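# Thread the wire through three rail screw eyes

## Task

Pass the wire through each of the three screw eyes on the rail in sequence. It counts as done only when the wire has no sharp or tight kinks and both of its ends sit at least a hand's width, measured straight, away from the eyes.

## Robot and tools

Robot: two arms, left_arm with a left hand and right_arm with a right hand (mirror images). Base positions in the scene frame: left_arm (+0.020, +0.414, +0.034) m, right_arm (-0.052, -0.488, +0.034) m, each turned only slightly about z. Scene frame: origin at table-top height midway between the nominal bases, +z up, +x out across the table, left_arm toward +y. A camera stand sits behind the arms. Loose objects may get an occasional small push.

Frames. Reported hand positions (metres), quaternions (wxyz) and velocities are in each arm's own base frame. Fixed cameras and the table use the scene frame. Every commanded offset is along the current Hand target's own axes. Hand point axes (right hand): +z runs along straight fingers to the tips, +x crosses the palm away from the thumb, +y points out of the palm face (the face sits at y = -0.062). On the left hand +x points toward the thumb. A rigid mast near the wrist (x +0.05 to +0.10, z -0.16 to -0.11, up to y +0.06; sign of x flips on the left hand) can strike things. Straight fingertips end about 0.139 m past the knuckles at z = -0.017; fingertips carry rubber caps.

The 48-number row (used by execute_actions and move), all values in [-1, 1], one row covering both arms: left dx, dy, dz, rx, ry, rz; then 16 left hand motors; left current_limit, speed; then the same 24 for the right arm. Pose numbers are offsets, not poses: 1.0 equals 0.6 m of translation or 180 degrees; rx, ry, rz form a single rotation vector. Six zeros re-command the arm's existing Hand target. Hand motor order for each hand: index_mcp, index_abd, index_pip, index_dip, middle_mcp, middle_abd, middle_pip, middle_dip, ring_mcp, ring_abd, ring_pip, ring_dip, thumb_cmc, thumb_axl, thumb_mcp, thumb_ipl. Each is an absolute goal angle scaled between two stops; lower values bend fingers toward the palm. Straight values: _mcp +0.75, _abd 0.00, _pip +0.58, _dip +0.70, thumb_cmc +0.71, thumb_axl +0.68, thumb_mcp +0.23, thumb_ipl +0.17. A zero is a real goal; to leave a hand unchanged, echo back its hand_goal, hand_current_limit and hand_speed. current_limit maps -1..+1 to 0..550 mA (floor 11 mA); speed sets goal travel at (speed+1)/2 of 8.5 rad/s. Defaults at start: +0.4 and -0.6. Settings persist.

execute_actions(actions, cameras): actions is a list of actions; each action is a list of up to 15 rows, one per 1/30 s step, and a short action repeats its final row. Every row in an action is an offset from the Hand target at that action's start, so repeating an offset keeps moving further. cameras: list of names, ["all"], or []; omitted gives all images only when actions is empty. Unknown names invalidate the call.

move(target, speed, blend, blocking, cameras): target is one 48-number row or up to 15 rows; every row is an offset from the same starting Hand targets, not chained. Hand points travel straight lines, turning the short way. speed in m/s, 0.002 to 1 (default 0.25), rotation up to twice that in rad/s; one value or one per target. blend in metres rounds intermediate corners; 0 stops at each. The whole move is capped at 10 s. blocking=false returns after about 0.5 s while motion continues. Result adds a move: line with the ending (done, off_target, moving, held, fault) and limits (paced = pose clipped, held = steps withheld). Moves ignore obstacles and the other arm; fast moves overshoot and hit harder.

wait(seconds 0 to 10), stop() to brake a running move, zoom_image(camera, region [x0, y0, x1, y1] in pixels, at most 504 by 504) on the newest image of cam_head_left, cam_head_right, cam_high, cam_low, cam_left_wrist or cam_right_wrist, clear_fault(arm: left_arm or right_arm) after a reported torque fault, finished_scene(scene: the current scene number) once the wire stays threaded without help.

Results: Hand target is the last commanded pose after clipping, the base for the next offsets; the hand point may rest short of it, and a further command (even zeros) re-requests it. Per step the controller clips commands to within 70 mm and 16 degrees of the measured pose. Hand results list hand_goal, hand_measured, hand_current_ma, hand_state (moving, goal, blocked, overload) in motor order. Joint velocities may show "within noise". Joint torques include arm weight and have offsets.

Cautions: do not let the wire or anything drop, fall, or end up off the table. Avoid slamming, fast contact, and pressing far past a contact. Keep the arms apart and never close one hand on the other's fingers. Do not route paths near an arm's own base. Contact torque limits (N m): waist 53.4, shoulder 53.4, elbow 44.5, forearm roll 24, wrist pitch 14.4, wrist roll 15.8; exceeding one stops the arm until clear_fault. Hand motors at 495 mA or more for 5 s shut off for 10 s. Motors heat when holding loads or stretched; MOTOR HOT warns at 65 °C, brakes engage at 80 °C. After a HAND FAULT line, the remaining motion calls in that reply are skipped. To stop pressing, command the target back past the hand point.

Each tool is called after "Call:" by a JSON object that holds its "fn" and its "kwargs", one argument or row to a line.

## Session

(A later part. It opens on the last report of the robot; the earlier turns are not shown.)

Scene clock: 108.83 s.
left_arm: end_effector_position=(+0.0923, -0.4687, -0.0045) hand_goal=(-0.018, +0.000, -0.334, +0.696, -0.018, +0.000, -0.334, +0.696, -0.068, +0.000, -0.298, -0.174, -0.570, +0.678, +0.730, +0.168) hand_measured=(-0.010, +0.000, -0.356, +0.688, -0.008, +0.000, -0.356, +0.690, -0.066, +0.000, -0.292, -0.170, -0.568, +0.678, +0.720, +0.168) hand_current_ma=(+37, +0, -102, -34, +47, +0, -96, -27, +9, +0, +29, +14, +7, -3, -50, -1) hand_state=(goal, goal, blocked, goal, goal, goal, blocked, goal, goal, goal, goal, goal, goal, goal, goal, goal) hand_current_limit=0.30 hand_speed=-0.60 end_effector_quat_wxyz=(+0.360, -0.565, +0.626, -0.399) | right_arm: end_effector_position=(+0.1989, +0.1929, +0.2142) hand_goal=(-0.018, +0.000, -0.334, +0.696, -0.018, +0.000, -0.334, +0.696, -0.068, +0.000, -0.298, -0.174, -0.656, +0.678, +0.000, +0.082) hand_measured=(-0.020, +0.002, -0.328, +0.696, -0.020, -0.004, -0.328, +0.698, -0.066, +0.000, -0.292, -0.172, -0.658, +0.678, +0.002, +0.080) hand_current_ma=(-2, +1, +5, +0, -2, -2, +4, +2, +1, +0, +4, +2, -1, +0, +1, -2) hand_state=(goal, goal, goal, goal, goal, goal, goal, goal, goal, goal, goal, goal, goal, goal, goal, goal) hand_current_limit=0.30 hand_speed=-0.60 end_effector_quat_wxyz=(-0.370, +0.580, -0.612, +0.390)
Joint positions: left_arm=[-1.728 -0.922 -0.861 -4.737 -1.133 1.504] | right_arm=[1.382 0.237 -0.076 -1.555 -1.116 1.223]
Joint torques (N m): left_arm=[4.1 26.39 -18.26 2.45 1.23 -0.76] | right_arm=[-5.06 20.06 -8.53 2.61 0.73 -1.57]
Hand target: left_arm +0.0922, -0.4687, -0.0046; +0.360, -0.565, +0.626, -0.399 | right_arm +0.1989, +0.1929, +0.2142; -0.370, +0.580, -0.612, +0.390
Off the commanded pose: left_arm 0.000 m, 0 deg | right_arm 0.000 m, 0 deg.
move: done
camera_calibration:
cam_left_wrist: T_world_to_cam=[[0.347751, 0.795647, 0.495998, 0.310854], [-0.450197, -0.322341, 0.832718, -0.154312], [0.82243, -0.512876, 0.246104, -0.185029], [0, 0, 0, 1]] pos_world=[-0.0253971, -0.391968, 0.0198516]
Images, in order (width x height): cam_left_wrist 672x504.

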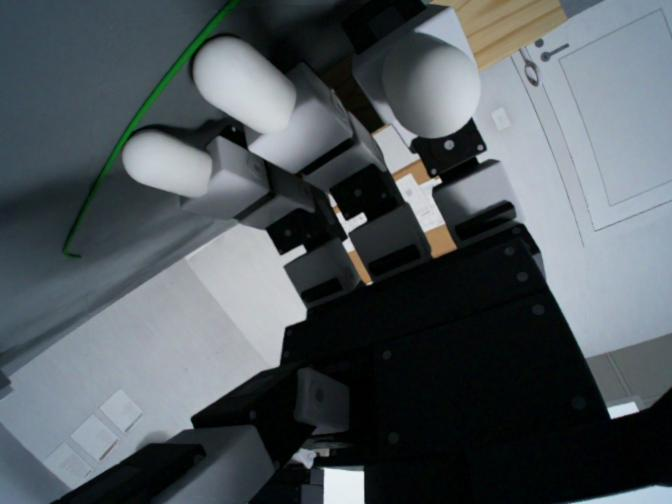

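Call:
{"fn": "move", "kwargs": {
  "target": [
    [0,-0.0015,-0.0007,0,0,0,-0.018,0,-0.334,0.696,-0.018,0,-0.334,0.696,-0.068,0,-0.299,-0.174,-0.571,0.677,0.73,0.168,0.3,-0.6,0,0,0,0,0,0,-0.018,0,-0.334,0.696,-0.018,0,-0.334,0.696,-0.068,0,-0.299,-0.174,-0.657,0.677,0,0.081,0.3,-0.6],
    [0,0.0013,-0.0067,0,0,0,-0.018,0,-0.334,0.696,-0.018,0,-0.334,0.696,-0.068,0,-0.299,-0.174,-0.571,0.677,0.73,0.168,0.3,-0.6,0,0,0,0,0,0,-0.018,0,-0.334,0.696,-0.018,0,-0.334,0.696,-0.068,0,-0.299,-0.174,-0.657,0.677,0,0.081,0.3,-0.6]
  ],
  "speed": 0.02,
  "cameras": ["cam_left_wrist"]
}}

Call:
{"fn": "zoom_image", "kwargs": {
  "camera": "cam_left_wrist",
  "region": [0, 0, 300, 290]
}}

Scene clock: 110.40 s.
left_arm: end_effector_position=(+0.0883, -0.4682, -0.0036) hand_goal=(-0.018, +0.000, -0.334, +0.696, -0.018, +0.000, -0.334, +0.696, -0.068, +0.000, -0.298, -0.174, -0.570, +0.678, +0.730, +0.168) hand_measured=(-0.012, -0.002, -0.348, +0.688, -0.010, -0.002, -0.346, +0.690, -0.066, +0.000, -0.292, -0.170, -0.568, +0.678, +0.720, +0.168) hand_current_ma=(+28, -4, -58, -33, +37, -4, -51, -25, +9, +0, +29, +14, +7, -3, -50, -1) hand_state=(goal, goal, goal, goal, goal, goal, goal, goal, goal, goal, goal, goal, goal, goal, goal, goal) hand_current_limit=0.30 hand_speed=-0.60 end_effector_quat_wxyz=(+0.360, -0.565, +0.626, -0.399) | right_arm: end_effector_position=(+0.1989, +0.1929, +0.2142) hand_goal=(-0.018, +0.000, -0.334, +0.696, -0.018, +0.000, -0.334, +0.696, -0.068, +0.000, -0.298, -0.174, -0.656, +0.678, +0.000, +0.082) hand_measured=(-0.020, +0.002, -0.328, +0.696, -0.020, -0.004, -0.328, +0.698, -0.066, +0.000, -0.292, -0.172, -0.658, +0.678, +0.002, +0.080) hand_current_ma=(-2, +1, +5, +0, -2, -2, +4, +2, +1, +0, +4, +2, -1, +0, +1, -2) hand_state=(goal, goal, goal, goal, goal, goal, goal, goal, goal, goal, goal, goal, goal, goal, goal, goal) hand_current_limit=0.30 hand_speed=-0.60 end_effector_quat_wxyz=(-0.370, +0.580, -0.612, +0.390)
Joint positions: left_arm=[-1.737 -0.919 -0.86 -4.747 -1.132 1.506] | right_arm=[1.382 0.237 -0.076 -1.555 -1.116 1.223]
Joint torques (N m): left_arm=[-14.42 53.71 -19.21 -2.49 1.88 1.05] | right_arm=[-5.01 20.82 -8.28 3.28 0.78 -1.55]
Hand target: left_arm +0.0883, -0.4683, -0.0036; +0.360, -0.565, +0.626, -0.399 | right_arm +0.1989, +0.1929, +0.2142; -0.370, +0.580, -0.612, +0.390
Off the commanded pose: left_arm 0.000 m, 0 deg | right_arm 0.000 m, 0 deg.
move: done
camera_calibration:
cam_left_wrist: T_world_to_cam=[[0.347852, 0.795609, 0.495989, 0.311418], [-0.450046, -0.322394, 0.832779, -0.156835], [0.822471, -0.512901, 0.245915, -0.181786], [0, 0, 0, 1]] pos_world=[-0.0293972, -0.391568, 0.0208528]
Images, in order (width x height): cam_left_wrist 672x504.

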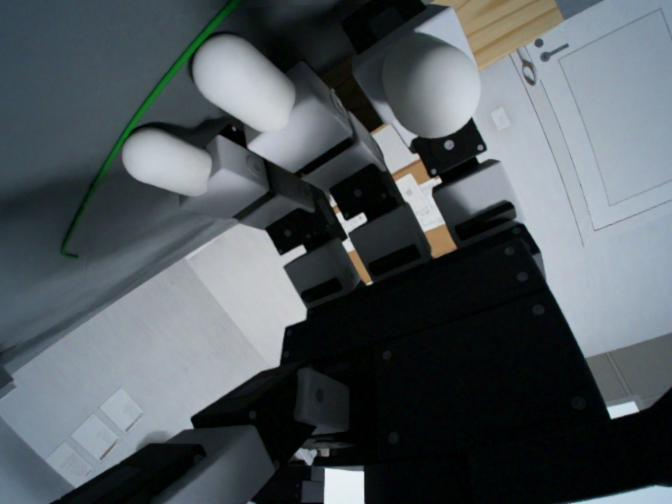

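Scaled by 1.680 from the camera's 672x504 image, which has a finer 960x720 frame.

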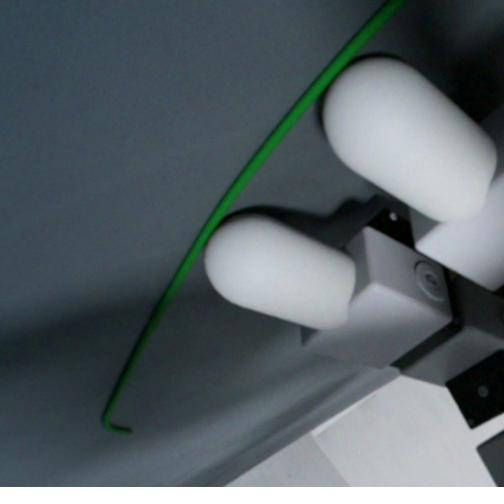

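Call:
{"fn": "move", "kwargs": {
  "target": [
    [0,-0.0054,-0.0025,0,0,0,-0.018,0,-0.334,0.696,-0.018,0,-0.334,0.696,-0.068,0,-0.299,-0.174,-0.571,0.677,0.73,0.168,0.3,-0.6,0,0,0,0,0,0,-0.018,0,-0.334,0.696,-0.018,0,-0.334,0.696,-0.068,0,-0.299,-0.174,-0.657,0.677,0,0.081,0.3,-0.6],
    [0,-0.0019,-0.0101,0,0,0,-0.018,0,-0.334,0.696,-0.018,0,-0.334,0.696,-0.068,0,-0.299,-0.174,-0.571,0.677,0.73,0.168,0.3,-0.6,0,0,0,0,0,0,-0.018,0,-0.334,0.696,-0.018,0,-0.334,0.696,-0.068,0,-0.299,-0.174,-0.657,0.677,0,0.081,0.3,-0.6],
    [0,0.0018,-0.0084,0,0,0,-0.018,0,-0.334,0.696,-0.018,0,-0.334,0.696,-0.068,0,-0.299,-0.174,-0.571,0.677,0.73,0.168,0.3,-0.6,0,0,0,0,0,0,-0.018,0,-0.334,0.696,-0.018,0,-0.334,0.696,-0.068,0,-0.299,-0.174,-0.657,0.677,0,0.081,0.3,-0.6]
  ],
  "speed": 0.02,
  "cameras": ["cam_left_wrist"]
}}

Call:
{"fn": "zoom_image", "kwargs": {
  "camera": "cam_left_wrist",
  "region": [0, 0, 300, 290]
}}

Scene clock: 112.73 s.
left_arm: end_effector_position=(+0.0833, -0.4678, -0.0024) hand_goal=(-0.018, +0.000, -0.334, +0.696, -0.018, +0.000, -0.334, +0.696, -0.068, +0.000, -0.298, -0.174, -0.570, +0.678, +0.730, +0.168) hand_measured=(-0.024, -0.002, -0.346, +0.690, -0.024, -0.002, -0.342, +0.694, -0.066, +0.000, -0.292, -0.170, -0.568, +0.678, +0.720, +0.168) hand_current_ma=(-26, -5, -54, -22, -32, -5, -33, -11, +9, +0, +29, +14, +7, -3, -50, -1) hand_state=(goal, goal, goal, goal, goal, goal, goal, goal, goal, goal, goal, goal, goal, goal, goal, goal) hand_current_limit=0.30 hand_speed=-0.60 end_effector_quat_wxyz=(+0.360, -0.565, +0.626, -0.399) | right_arm: end_effector_position=(+0.1989, +0.1929, +0.2142) hand_goal=(-0.018, +0.000, -0.334, +0.696, -0.018, +0.000, -0.334, +0.696, -0.068, +0.000, -0.298, -0.174, -0.656, +0.678, +0.000, +0.082) hand_measured=(-0.020, +0.002, -0.328, +0.696, -0.020, -0.004, -0.328, +0.698, -0.066, +0.000, -0.292, -0.172, -0.658, +0.678, +0.002, +0.080) hand_current_ma=(-2, +1, +5, +0, -2, -2, +4, +2, +1, +0, +4, +2, -1, +0, +1, -2) hand_state=(goal, goal, goal, goal, goal, goal, goal, goal, goal, goal, goal, goal, goal, goal, goal, goal) hand_current_limit=0.30 hand_speed=-0.60 end_effector_quat_wxyz=(-0.370, +0.580, -0.612, +0.390)
Joint positions: left_arm=[-1.749 -0.916 -0.86 -4.76 -1.131 1.508] | right_arm=[1.382 0.237 -0.076 -1.555 -1.116 1.223]
Joint torques (N m): left_arm=[-15.33 34.18 -19.63 2.82 1.72 -0.93] | right_arm=[-5.33 20.77 -8.01 2.57 0.77 -1.59]
Hand target: left_arm +0.0833, -0.4677, -0.0024; +0.360, -0.565, +0.626, -0.399 | right_arm +0.1989, +0.1929, +0.2142; -0.370, +0.580, -0.612, +0.390
Off the commanded pose: left_arm 0.000 m, 0 deg | right_arm 0.000 m, 0 deg.
move: done
camera_calibration:
cam_left_wrist: T_world_to_cam=[[0.347731, 0.795665, 0.495985, 0.312183], [-0.4501, -0.322395, 0.83275, -0.159925], [0.822492, -0.512815, 0.246022, -0.17768], [0, 0, 0, 1]] pos_world=[-0.0343973, -0.391069, 0.0220521]
Images, in order (width x height): cam_left_wrist 672x504.

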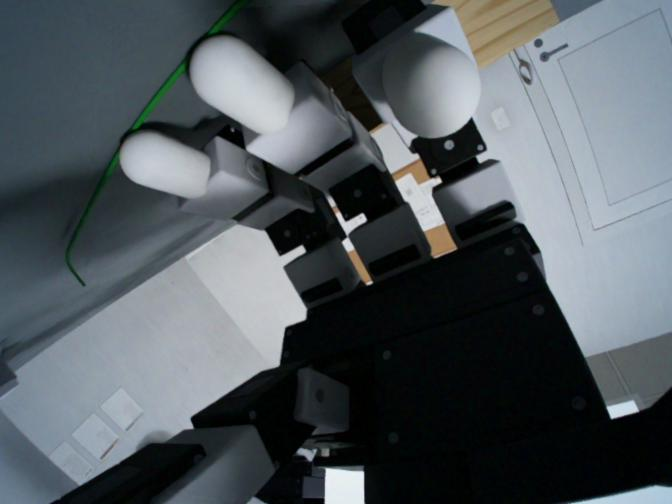

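Scaled by 1.680 from the camera's 672x504 image, which has a finer 960x720 frame.

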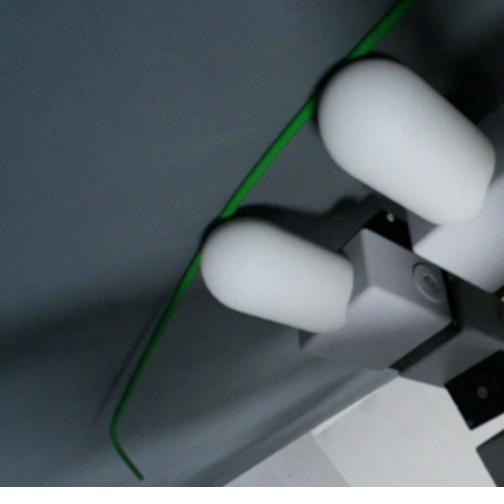

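Call:
{"fn": "wait", "kwargs": {
  "seconds": 0.1,
  "cameras": ["cam_high","cam_low","cam_head_right","cam_right_wrist"]
}}

Call:
{"fn": "zoom_image", "kwargs": {
  "camera": "cam_high",
  "region": [260, 60, 450, 160]
}}

Call:
{"fn": "zoom_image", "kwargs": {
  "camera": "cam_low",
  "region": [235, 240, 395, 310]
}}

Call:
{"fn": "zoom_image", "kwargs": {
  "camera": "cam_head_right",
  "region": [200, 400, 400, 504]
}}

Scene clock: 113.80 s.
left_arm: end_effector_position=(+0.0833, -0.4677, -0.0024) hand_goal=(-0.018, +0.000, -0.334, +0.696, -0.018, +0.000, -0.334, +0.696, -0.068, +0.000, -0.298, -0.174, -0.570, +0.678, +0.730, +0.168) hand_measured=(-0.024, -0.002, -0.346, +0.690, -0.026, -0.002, -0.342, +0.694, -0.066, +0.000, -0.292, -0.170, -0.568, +0.678, +0.720, +0.168) hand_current_ma=(-28, -5, -55, -23, -34, -5, -34, -11, +9, +0, +29, +14, +7, -3, -50, -1) hand_state=(goal, goal, goal, goal, goal, goal, goal, goal, goal, goal, goal, goal, goal, goal, goal, goal) hand_current_limit=0.30 hand_speed=-0.60 end_effector_quat_wxyz=(+0.360, -0.565, +0.626, -0.399) | right_arm: end_effector_position=(+0.1989, +0.1929, +0.2142) hand_goal=(-0.018, +0.000, -0.334, +0.696, -0.018, +0.000, -0.334, +0.696, -0.068, +0.000, -0.298, -0.174, -0.656, +0.678, +0.000, +0.082) hand_measured=(-0.020, +0.002, -0.328, +0.696, -0.020, -0.004, -0.328, +0.698, -0.066, +0.000, -0.292, -0.172, -0.658, +0.678, +0.002, +0.080) hand_current_ma=(-2, +1, +5, +0, -2, -2, +4, +2, +1, +0, +4, +2, -1, +0, +1, -2) hand_state=(goal, goal, goal, goal, goal, goal, goal, goal, goal, goal, goal, goal, goal, goal, goal, goal) hand_current_limit=0.30 hand_speed=-0.60 end_effector_quat_wxyz=(-0.370, +0.580, -0.612, +0.390)
Joint positions: left_arm=[-1.749 -0.917 -0.86 -4.76 -1.131 1.508] | right_arm=[1.382 0.237 -0.076 -1.555 -1.116 1.223]
Joint torques (N m): left_arm=[-15.6 30.67 -19.18 2.1 1.7 -1.12] | right_arm=[-5.02 19.87 -8.07 2.54 0.76 -1.6]
Hand target: left_arm +0.0833, -0.4677, -0.0024; +0.360, -0.565, +0.626, -0.399 | right_arm +0.1989, +0.1929, +0.2142; -0.370, +0.580, -0.612, +0.390
Off the commanded pose: left_arm 0.000 m, 0 deg | right_arm 0.000 m, 0 deg.
wait: 0.10 s; at rest from the start
camera_calibration:
cam_right_wrist: T_world_to_cam=[[-0.177036, 0.812234, -0.555819, 0.0389493], [-0.433614, 0.442608, 0.784906, -0.213978], [0.883537, 0.379967, 0.273838, -0.188701], [0, 0, 0, 1]] pos_world=[0.0808364, 0.134773, 0.241275]
Images, in order (width x height): cam_head_right 672x504, cam_high 672x504, cam_low 672x504, cam_right_wrist 672x504.

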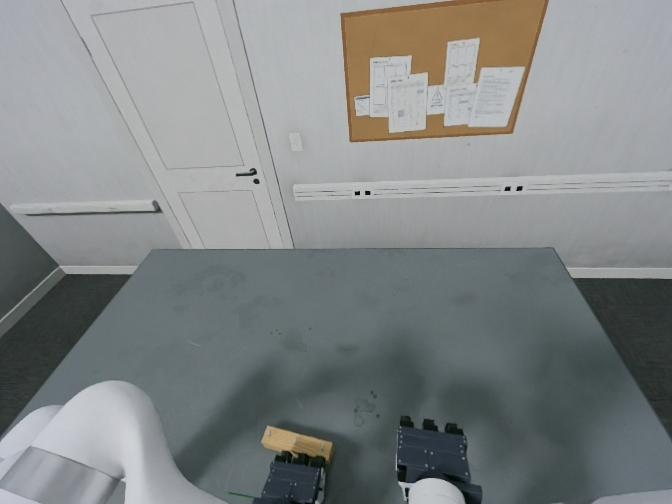

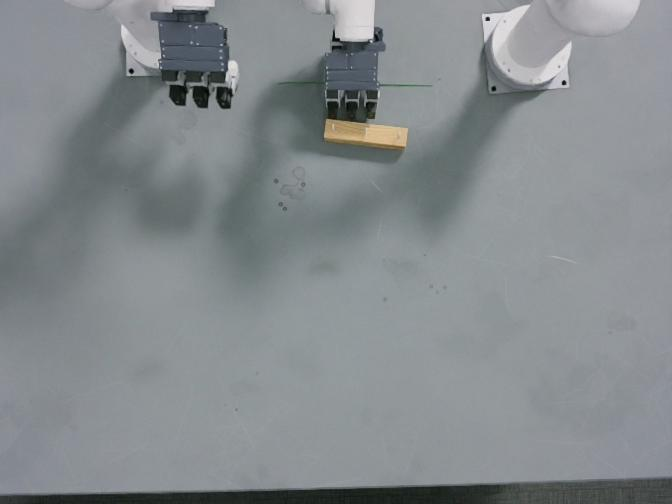

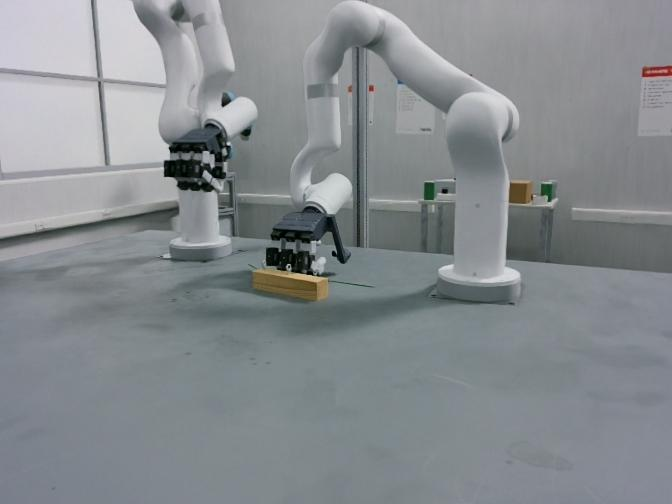

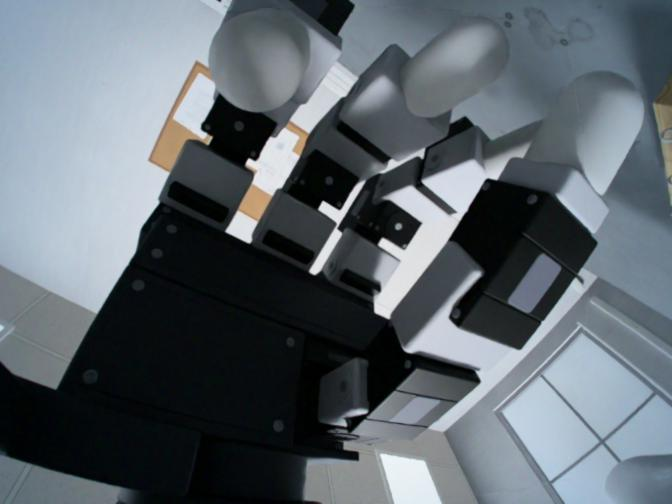

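Scaled by 2.653 from the camera's 672x504 image, which has a finer 960x720 frame.

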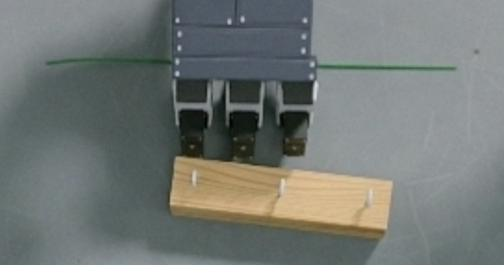

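Scaled by 3.150 from the camera's 672x504 image, which has a finer 960x720 frame.

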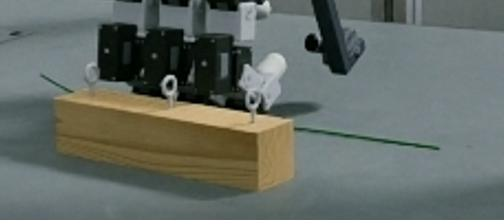

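Scaled by 2.520 from the camera's 672x504 image, which has a finer 960x720 frame.

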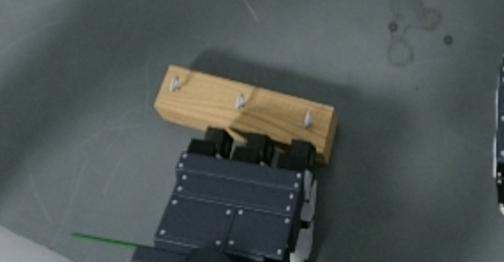

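Call:
{"fn": "move", "kwargs": {
  "target": [0,0,0,0,0,0,-0.018,0,-0.334,0.696,-0.018,0,-0.334,0.696,-0.068,0,-0.299,-0.174,-0.571,0.677,0.73,0.168,0.3,-0.6,-0.143,0.26,0.07,0,0,0,0.115,0,-0.438,0.696,-0.068,0,-0.299,-0.174,-0.068,0,-0.299,-0.174,-0.514,0.677,0,0.081,0.3,-0.6],
  "speed": 0.15,
  "cameras": ["cam_left_wrist","cam_right_wrist","cam_high","cam_low"]
}}

Call:
{"fn": "zoom_image", "kwargs": {
  "camera": "cam_right_wrist",
  "region": [400, 0, 672, 250]
}}

Scene clock: 116.53 s.
left_arm: end_effector_position=(+0.0833, -0.4677, -0.0024) hand_goal=(-0.018, +0.000, -0.334, +0.696, -0.018, +0.000, -0.334, +0.696, -0.068, +0.000, -0.298, -0.174, -0.570, +0.678, +0.730, +0.168) hand_measured=(-0.024, -0.002, -0.346, +0.690, -0.026, -0.002, -0.342, +0.694, -0.066, +0.000, -0.292, -0.170, -0.568, +0.678, +0.720, +0.168) hand_current_ma=(-28, -5, -55, -23, -34, -5, -34, -11, +9, +0, +29, +14, +7, -3, -50, -1) hand_state=(goal, goal, goal, goal, goal, goal, goal, goal, goal, goal, goal, goal, goal, goal, goal, goal) hand_current_limit=0.30 hand_speed=-0.60 end_effector_quat_wxyz=(+0.360, -0.565, +0.626, -0.399) | right_arm: end_effector_position=(+0.1758, +0.2800, +0.0550) hand_goal=(+0.116, +0.000, -0.438, +0.696, -0.068, +0.000, -0.298, -0.174, -0.068, +0.000, -0.298, -0.174, -0.514, +0.678, +0.000, +0.082) hand_measured=(+0.110, +0.002, -0.432, +0.696, -0.066, -0.004, -0.298, -0.170, -0.066, +0.000, -0.292, -0.172, -0.518, +0.678, +0.002, +0.080) hand_current_ma=(-4, +1, +5, +0, +1, -2, +0, +2, +1, +0, +4, +2, -3, +0, +1, -2) hand_state=(goal, goal, goal, goal, goal, goal, goal, goal, goal, goal, goal, goal, goal, goal, goal, goal) hand_current_limit=0.30 hand_speed=-0.60 end_effector_quat_wxyz=(-0.370, +0.580, -0.612, +0.390)
Joint positions: left_arm=[-1.749 -0.917 -0.86 -4.76 -1.131 1.508] | right_arm=[1.529 -0.646 -0.378 -1.682 -1.148 1.865]
Joint torques (N m): left_arm=[-14.57 29.94 -18.42 1.99 1.61 -1.04] | right_arm=[7.6 12.61 -15.35 -3.34 -4.47 1.94]
Hand target: left_arm +0.0833, -0.4677, -0.0024; +0.360, -0.565, +0.626, -0.399 | right_arm +0.1758, +0.2800, +0.0550; -0.370, +0.580, -0.612, +0.390
Off the commanded pose: left_arm 0.000 m, 0 deg | right_arm 0.000 m, 0 deg.
move: done
camera_calibration:
cam_left_wrist: T_world_to_cam=[[0.347847, 0.79566, 0.495911, 0.312236], [-0.450086, -0.322289, 0.832798, -0.159801], [0.822451, -0.512888, 0.246008, -0.177685], [0, 0, 0, 1]] pos_world=[-0.0343971, -0.391068, 0.0219523]
cam_right_wrist: T_world_to_cam=[[-0.177036, 0.812234, -0.555819, -0.124372], [-0.433614, 0.442608, 0.784906, -0.137588], [0.883537, 0.379967, 0.273838, -0.157792], [0, 0, 0, 1]] pos_world=[0.0577364, 0.221873, 0.0820748]
Images, in order (width x height): cam_high 672x504, cam_low 672x504, cam_left_wrist 672x504, cam_right_wrist 672x504.

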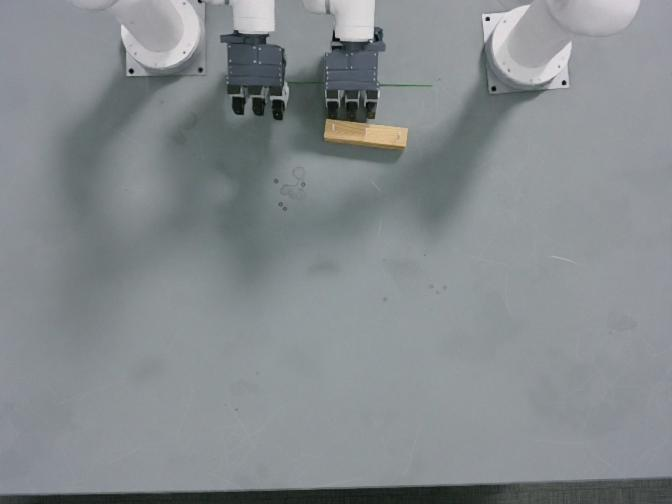

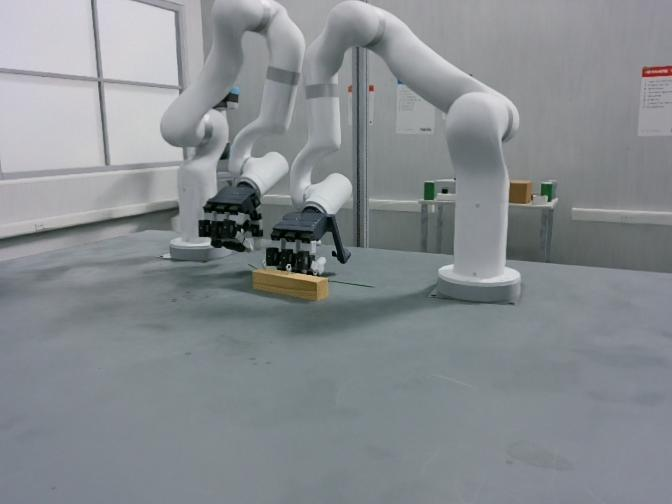

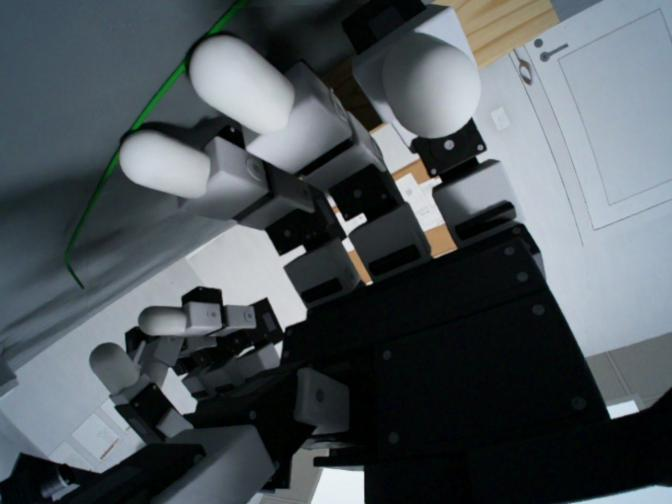

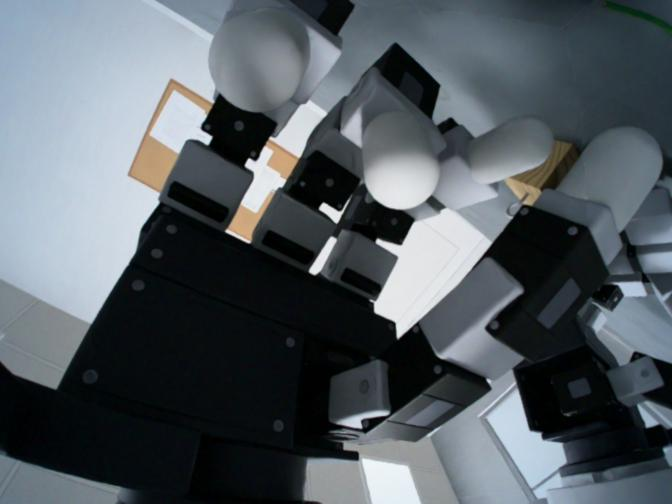

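Scaled by 1.853 from the camera's 672x504 image, which has a finer 960x720 frame.

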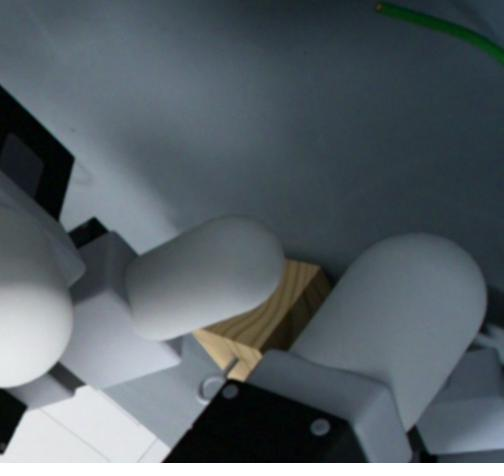

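Call:
{"fn": "move", "kwargs": {
  "target": [0,0,0,0,0,0,-0.018,0,-0.334,0.696,-0.018,0,-0.334,0.696,-0.068,0,-0.299,-0.174,-0.571,0.677,0.73,0.168,0.3,-0.6,0.0167,0.0525,0.0255,0,0,0,0.115,0,-0.438,0.696,-0.068,0,-0.299,-0.174,-0.068,0,-0.299,-0.174,-0.514,0.677,0,0.081,0.3,-0.6],
  "speed": 0.08,
  "cameras": ["cam_left_wrist","cam_right_wrist","cam_low"]
}}

Call:
{"fn": "zoom_image", "kwargs": {
  "camera": "cam_right_wrist",
  "region": [400, 0, 672, 250]
}}

Call:
{"fn": "zoom_image", "kwargs": {
  "camera": "cam_left_wrist",
  "region": [0, 100, 300, 400]
}}

Scene clock: 117.80 s.
left_arm: end_effector_position=(+0.0833, -0.4677, -0.0024) hand_goal=(-0.018, +0.000, -0.334, +0.696, -0.018, +0.000, -0.334, +0.696, -0.068, +0.000, -0.298, -0.174, -0.570, +0.678, +0.730, +0.168) hand_measured=(-0.024, -0.002, -0.346, +0.690, -0.026, -0.002, -0.342, +0.694, -0.066, +0.000, -0.292, -0.170, -0.568, +0.678, +0.720, +0.168) hand_current_ma=(-28, -5, -55, -23, -34, -5, -34, -11, +9, +0, +29, +14, +7, -3, -50, -1) hand_state=(goal, goal, goal, goal, goal, goal, goal, goal, goal, goal, goal, goal, goal, goal, goal, goal) hand_current_limit=0.30 hand_speed=-0.60 end_effector_quat_wxyz=(+0.360, -0.565, +0.626, -0.399) | right_arm: end_effector_position=(+0.1758, +0.2801, +0.0550) hand_goal=(+0.116, +0.000, -0.438, +0.696, -0.068, +0.000, -0.298, -0.174, -0.068, +0.000, -0.298, -0.174, -0.514, +0.678, +0.000, +0.082) hand_measured=(+0.110, +0.002, -0.432, +0.696, -0.066, -0.004, -0.298, -0.170, -0.066, +0.000, -0.292, -0.172, -0.518, +0.678, +0.002, +0.080) hand_current_ma=(-4, +1, +5, +0, +1, -2, +0, +2, +1, +0, +4, +2, -3, +0, +1, -2) hand_state=(goal, goal, goal, goal, goal, goal, goal, goal, goal, goal, goal, goal, goal, goal, goal, goal) hand_current_limit=0.30 hand_speed=-0.60 end_effector_quat_wxyz=(-0.370, +0.580, -0.612, +0.390)
Joint positions: left_arm=[-1.749 -0.917 -0.86 -4.76 -1.131 1.508] | right_arm=[1.529 -0.646 -0.378 -1.682 -1.149 1.865]
Joint torques (N m): left_arm=[-13.86 28.98 -19.08 1.88 1.57 -0.9] | right_arm=[7.36 39.91 3.05 3.5 -2.98 -1.58]
Hand target: left_arm +0.0833, -0.4677, -0.0024; +0.360, -0.565, +0.626, -0.399 | right_arm +0.1758, +0.2800, +0.0550; -0.370, +0.580, -0.612, +0.390 (not the last commanded pose)
Off the commanded pose: left_arm 0.000 m, 0 deg | right_arm 0.036 m, 0 deg.
move: held (right_arm; a check stopped the path); limits=held
pose unreachable (right arm): on one or more control steps of this call, first in action 0 (counted from 0), this arm could not follow its commanded pose, so it was not sent that pose on those steps. It may still have moved: this result reports where it is.
cause: moving toward the commanded pose would bring a part of the arm too close to another arm (a part of this arm just beyond joint 3 (elbow) and a part of the left arm just beyond its joint 3 (elbow), at the place that arm is still heading or pushing toward).
camera_calibration:
cam_left_wrist: T_world_to_cam=[[0.347847, 0.79566, 0.495911, 0.312236], [-0.450086, -0.322289, 0.832798, -0.159801], [0.822451, -0.512888, 0.246008, -0.177685], [0, 0, 0, 1]] pos_world=[-0.0343971, -0.391068, 0.0219523]
cam_right_wrist: T_world_to_cam=[[-0.17703, 0.81235, -0.55565, -0.124613], [-0.433758, 0.442384, 0.784952, -0.1375], [0.883467, 0.379978, 0.274048, -0.157945], [0, 0, 0, 1]] pos_world=[0.057837, 0.222073, 0.0819741]
Images, in order (width x height): cam_low 672x504, cam_left_wrist 672x504, cam_right_wrist 672x504.

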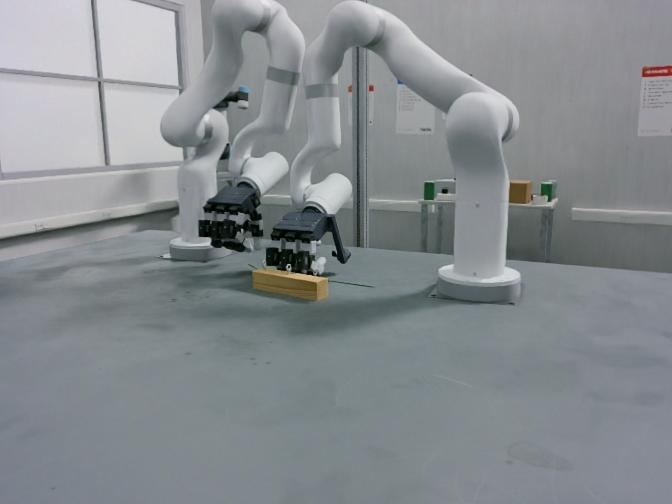

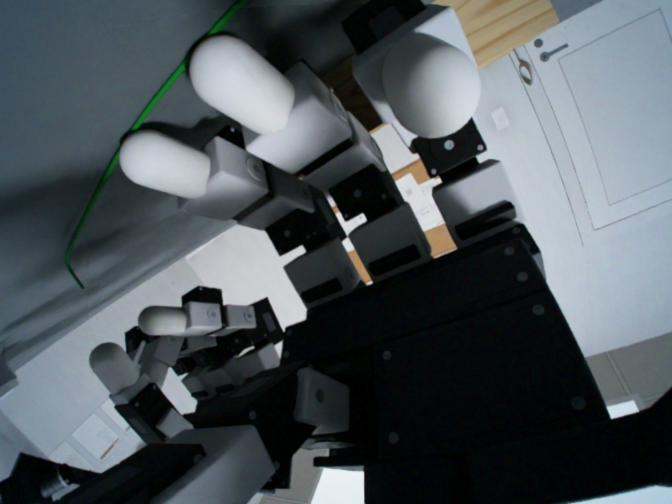

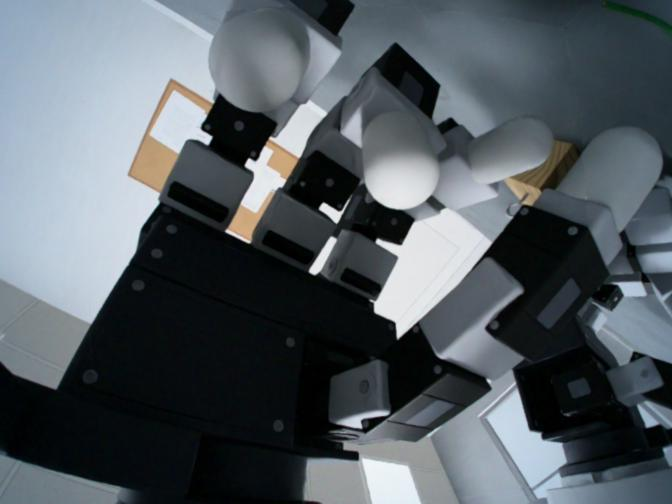

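Scaled by 1.853 from the camera's 672x504 image, which has a finer 960x720 frame.

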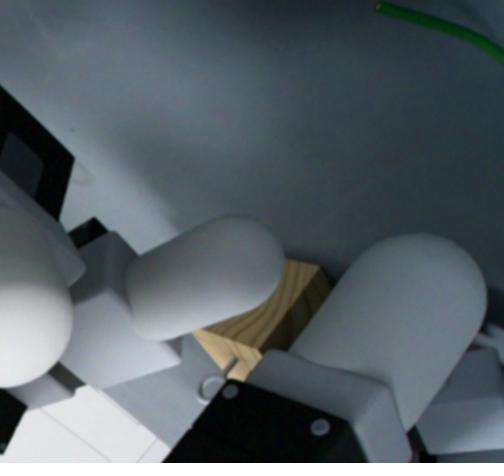

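Scaled by 1.680 from the camera's 672x504 image, which has a finer 960x720 frame.

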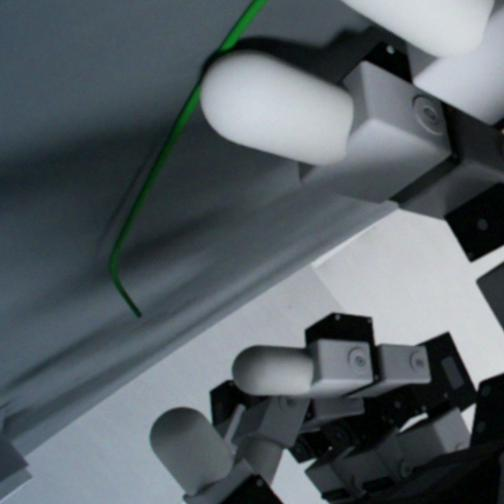

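Call:
{"fn": "move", "kwargs": {
  "target": [0,0,0,0,0,0,-0.018,0,-0.334,0.696,-0.018,0,-0.334,0.696,-0.068,0,-0.299,-0.174,-0.571,0.677,0.73,0.168,0.3,-0.6,-0.0157,-0.0025,0.0055,0,-0.1258,-0.0586,0.115,0,-0.438,0.696,-0.068,0,-0.299,-0.174,-0.068,0,-0.299,-0.174,-0.514,0.677,0,0.081,0.3,-0.6],
  "speed": 0.1,
  "cameras": ["cam_left_wrist","cam_right_wrist","cam_low","cam_high"]
}}

Call:
{"fn": "zoom_image", "kwargs": {
  "camera": "cam_right_wrist",
  "region": [400, 0, 672, 250]
}}

Scene clock: 121.57 s.
left_arm: end_effector_position=(+0.0833, -0.4677, -0.0024) hand_goal=(-0.018, +0.000, -0.334, +0.696, -0.018, +0.000, -0.334, +0.696, -0.068, +0.000, -0.298, -0.174, -0.570, +0.678, +0.730, +0.168) hand_measured=(-0.024, -0.002, -0.346, +0.690, -0.026, -0.002, -0.342, +0.694, -0.066, +0.000, -0.292, -0.170, -0.568, +0.678, +0.720, +0.168) hand_current_ma=(-28, -5, -55, -23, -34, -5, -34, -11, +9, +0, +29, +14, +7, -3, -50, -1) hand_state=(goal, goal, goal, goal, goal, goal, goal, goal, goal, goal, goal, goal, goal, goal, goal, goal) hand_current_limit=0.30 hand_speed=-0.60 end_effector_quat_wxyz=(+0.360, -0.565, +0.626, -0.399) | right_arm: end_effector_position=(+0.1799, +0.2892, +0.0549) hand_goal=(+0.116, +0.000, -0.438, +0.696, -0.068, +0.000, -0.298, -0.174, -0.068, +0.000, -0.298, -0.174, -0.514, +0.678, +0.000, +0.082) hand_measured=(+0.110, +0.002, -0.432, +0.696, -0.066, -0.004, -0.298, -0.170, -0.066, +0.000, -0.292, -0.172, -0.518, +0.678, +0.002, +0.080) hand_current_ma=(-4, +1, +5, +0, +1, -2, +0, +2, +1, +0, +4, +2, -3, +0, +1, -2) hand_state=(goal, goal, goal, goal, goal, goal, goal, goal, goal, goal, goal, goal, goal, goal, goal, goal) hand_current_limit=0.30 hand_speed=-0.60 end_effector_quat_wxyz=(-0.445, +0.699, -0.472, +0.301)
Joint positions: left_arm=[-1.749 -0.917 -0.86 -4.76 -1.131 1.508] | right_arm=[1.396 -0.644 -0.253 -2.236 -1.361 1.908]
Joint torques (N m): left_arm=[-13.71 30.69 -18.98 1.88 1.61 -0.9] | right_arm=[-6.11 12.79 9.46 -2.7 -4.45 -1.58]
Hand target: left_arm +0.0833, -0.4677, -0.0024; +0.360, -0.565, +0.626, -0.399 | right_arm +0.1799, +0.2892, +0.0549; -0.445, +0.699, -0.472, +0.301
Off the commanded pose: left_arm 0.000 m, 0 deg | right_arm 0.000 m, 0 deg.
move: done
camera_calibration:
cam_left_wrist: T_world_to_cam=[[0.347847, 0.79566, 0.495911, 0.312236], [-0.450086, -0.322289, 0.832798, -0.159801], [0.822451, -0.512888, 0.246008, -0.177685], [0, 0, 0, 1]] pos_world=[-0.0343971, -0.391068, 0.0219523]
cam_right_wrist: T_world_to_cam=[[-0.503518, 0.661463, -0.555821, -0.0288435], [-0.57983, 0.218224, 0.784969, -0.048565], [0.640521, 0.717527, 0.273656, -0.21883], [0, 0, 0, 1]] pos_world=[0.0974826, 0.186693, 0.0819744]
Images, in order (width x height): cam_high 672x504, cam_low 672x504, cam_left_wrist 672x504, cam_right_wrist 672x504.

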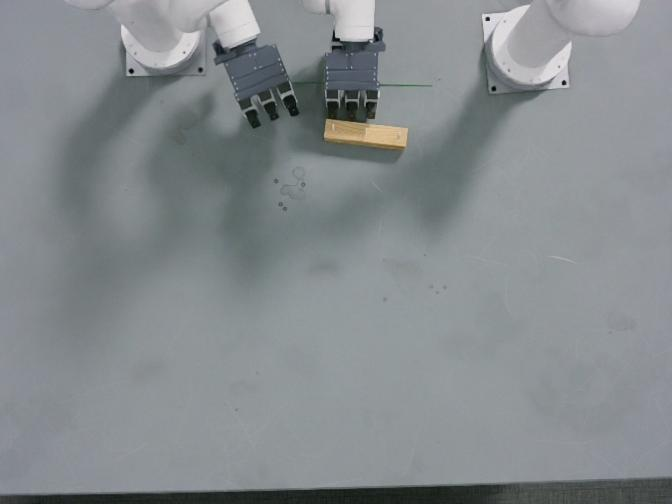

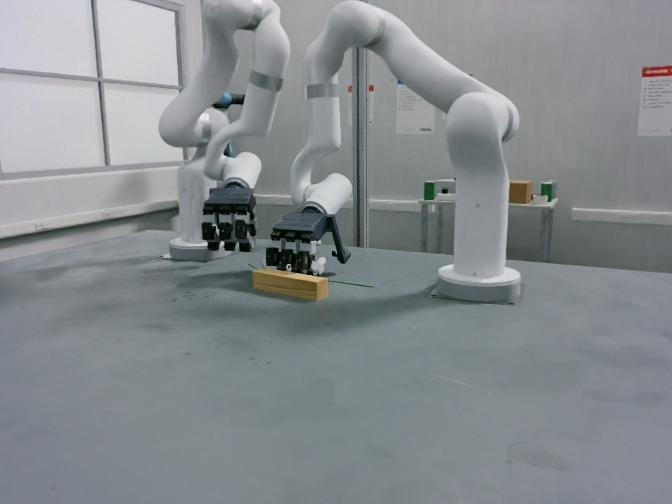

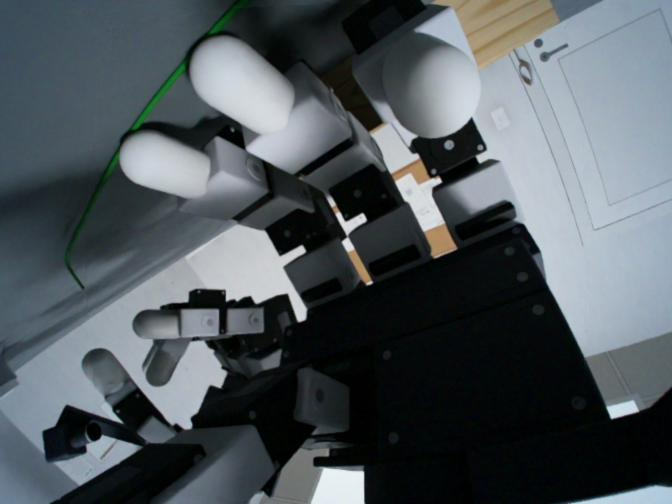

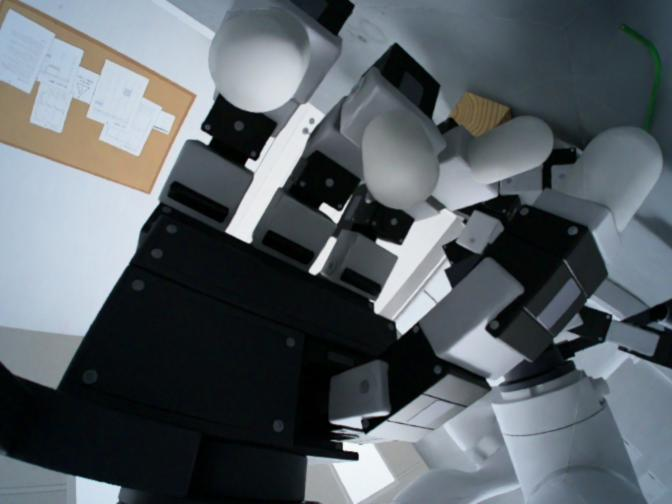

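Scaled by 1.853 from the camera's 672x504 image, which has a finer 960x720 frame.

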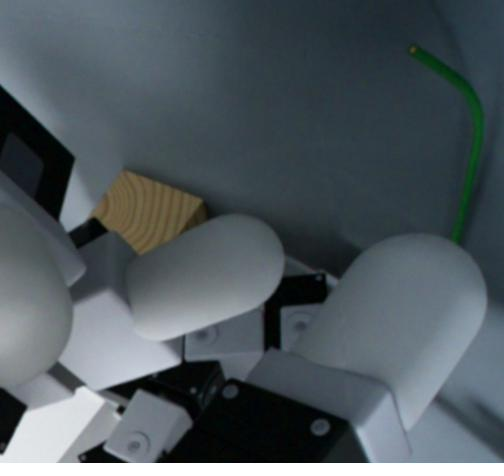

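Call:
{"fn": "move", "kwargs": {
  "target": [0,0,0,0,0,0,-0.018,0,-0.334,0.696,-0.018,0,-0.334,0.696,-0.068,0,-0.299,-0.174,-0.571,0.677,0.73,0.168,0.3,-0.6,0.0007,0.0568,0.036,0,0,0,0.115,0,-0.438,0.696,-0.068,0,-0.299,-0.174,-0.068,0,-0.299,-0.174,-0.514,0.677,0,0.081,0.3,-0.6],
  "speed": 0.06,
  "cameras": ["cam_left_wrist","cam_right_wrist"]
}}

Call:
{"fn": "zoom_image", "kwargs": {
  "camera": "cam_right_wrist",
  "region": [400, 0, 672, 250]
}}

Call:
{"fn": "zoom_image", "kwargs": {
  "camera": "cam_left_wrist",
  "region": [0, 100, 300, 400]
}}

Scene clock: 123.50 s.
left_arm: end_effector_position=(+0.0833, -0.4677, -0.0024) hand_goal=(-0.018, +0.000, -0.334, +0.696, -0.018, +0.000, -0.334, +0.696, -0.068, +0.000, -0.298, -0.174, -0.570, +0.678, +0.730, +0.168) hand_measured=(-0.024, -0.002, -0.346, +0.690, -0.026, -0.002, -0.342, +0.694, -0.066, +0.000, -0.292, -0.170, -0.568, +0.678, +0.720, +0.168) hand_current_ma=(-28, -5, -55, -23, -34, -5, -34, -11, +9, +0, +29, +14, +7, -3, -50, -1) hand_state=(goal, goal, goal, goal, goal, goal, goal, goal, goal, goal, goal, goal, goal, goal, goal, goal) hand_current_limit=0.30 hand_speed=-0.60 end_effector_quat_wxyz=(+0.360, -0.565, +0.626, -0.399) | right_arm: end_effector_position=(+0.1849, +0.2907, +0.0149) hand_goal=(+0.116, +0.000, -0.438, +0.696, -0.068, +0.000, -0.298, -0.174, -0.068, +0.000, -0.298, -0.174, -0.514, +0.678, +0.000, +0.082) hand_measured=(+0.110, +0.002, -0.432, +0.696, -0.066, -0.004, -0.298, -0.170, -0.066, +0.000, -0.292, -0.172, -0.518, +0.678, +0.002, +0.080) hand_current_ma=(-4, +1, +5, +0, +1, -2, +0, +2, +1, +0, +4, +2, -2, +0, +1, -2) hand_state=(goal, goal, goal, goal, goal, goal, goal, goal, goal, goal, goal, goal, goal, goal, goal, goal) hand_current_limit=0.30 hand_speed=-0.60 end_effector_quat_wxyz=(-0.445, +0.699, -0.472, +0.301)
Joint positions: left_arm=[-1.749 -0.917 -0.86 -4.76 -1.131 1.508] | right_arm=[1.374 -0.817 -0.32 -2.269 -1.436 1.986]
Joint torques (N m): left_arm=[-13.21 31.19 -19.08 2.05 1.6 -0.91] | right_arm=[-5.42 14.5 -11.21 -2.71 -4.44 1.91]
Hand target: left_arm +0.0833, -0.4677, -0.0024; +0.360, -0.565, +0.626, -0.399 | right_arm +0.1849, +0.2907, +0.0149; -0.445, +0.699, -0.472, +0.301
Off the commanded pose: left_arm 0.000 m, 0 deg | right_arm 0.000 m, 0 deg.
move: done
camera_calibration:
cam_left_wrist: T_world_to_cam=[[0.347847, 0.79566, 0.495911, 0.312236], [-0.450086, -0.322289, 0.832798, -0.159801], [0.822451, -0.512888, 0.246008, -0.177685], [0, 0, 0, 1]] pos_world=[-0.0343971, -0.391068, 0.0219523]
cam_right_wrist: T_world_to_cam=[[-0.503598, 0.661431, -0.555786, -0.0495383], [-0.579811, 0.218163, 0.785, -0.0145861], [0.640475, 0.717575, 0.273638, -0.212167], [0, 0, 0, 1]] pos_world=[0.102483, 0.188194, 0.0419742]
Images, in order (width x height): cam_left_wrist 672x504, cam_right_wrist 672x504.

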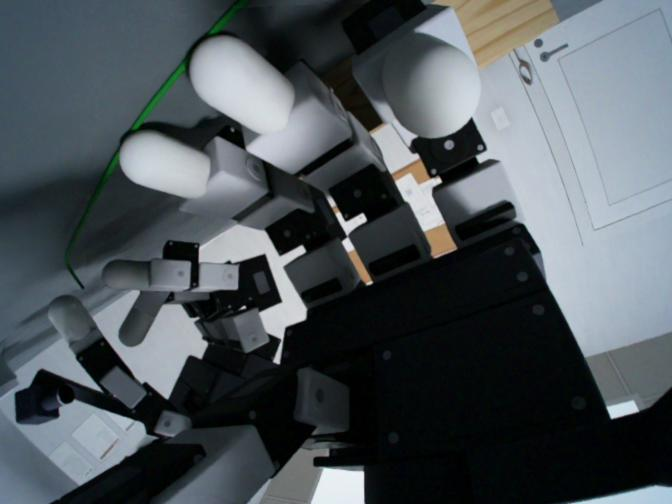

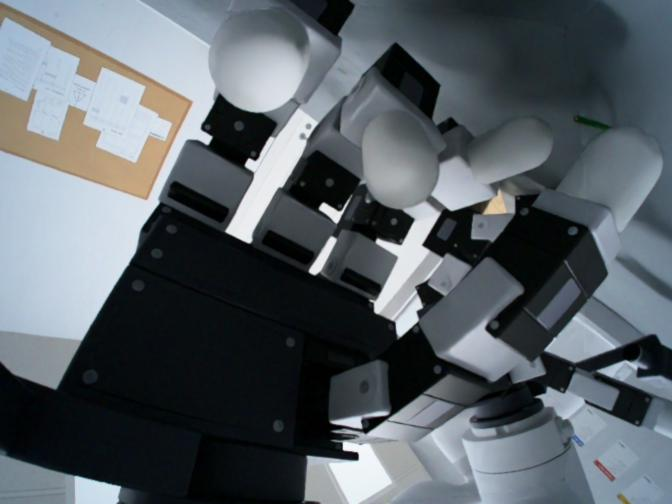

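Scaled by 1.853 from the camera's 672x504 image, which has a finer 960x720 frame.

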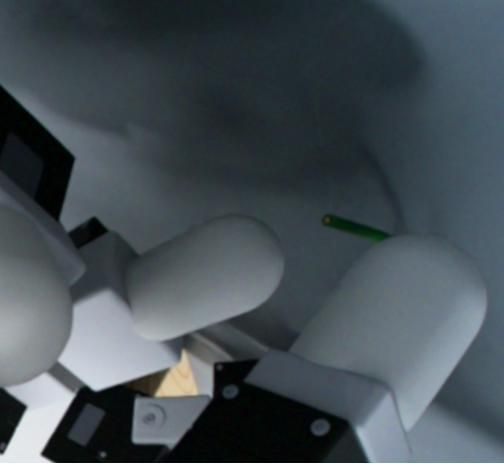

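Scaled by 1.680 from the camera's 672x504 image, which has a finer 960x720 frame.

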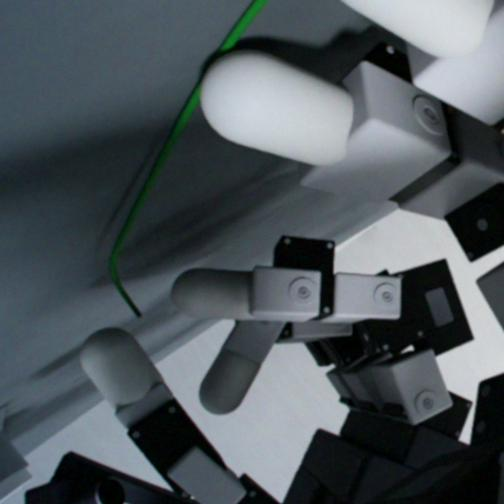

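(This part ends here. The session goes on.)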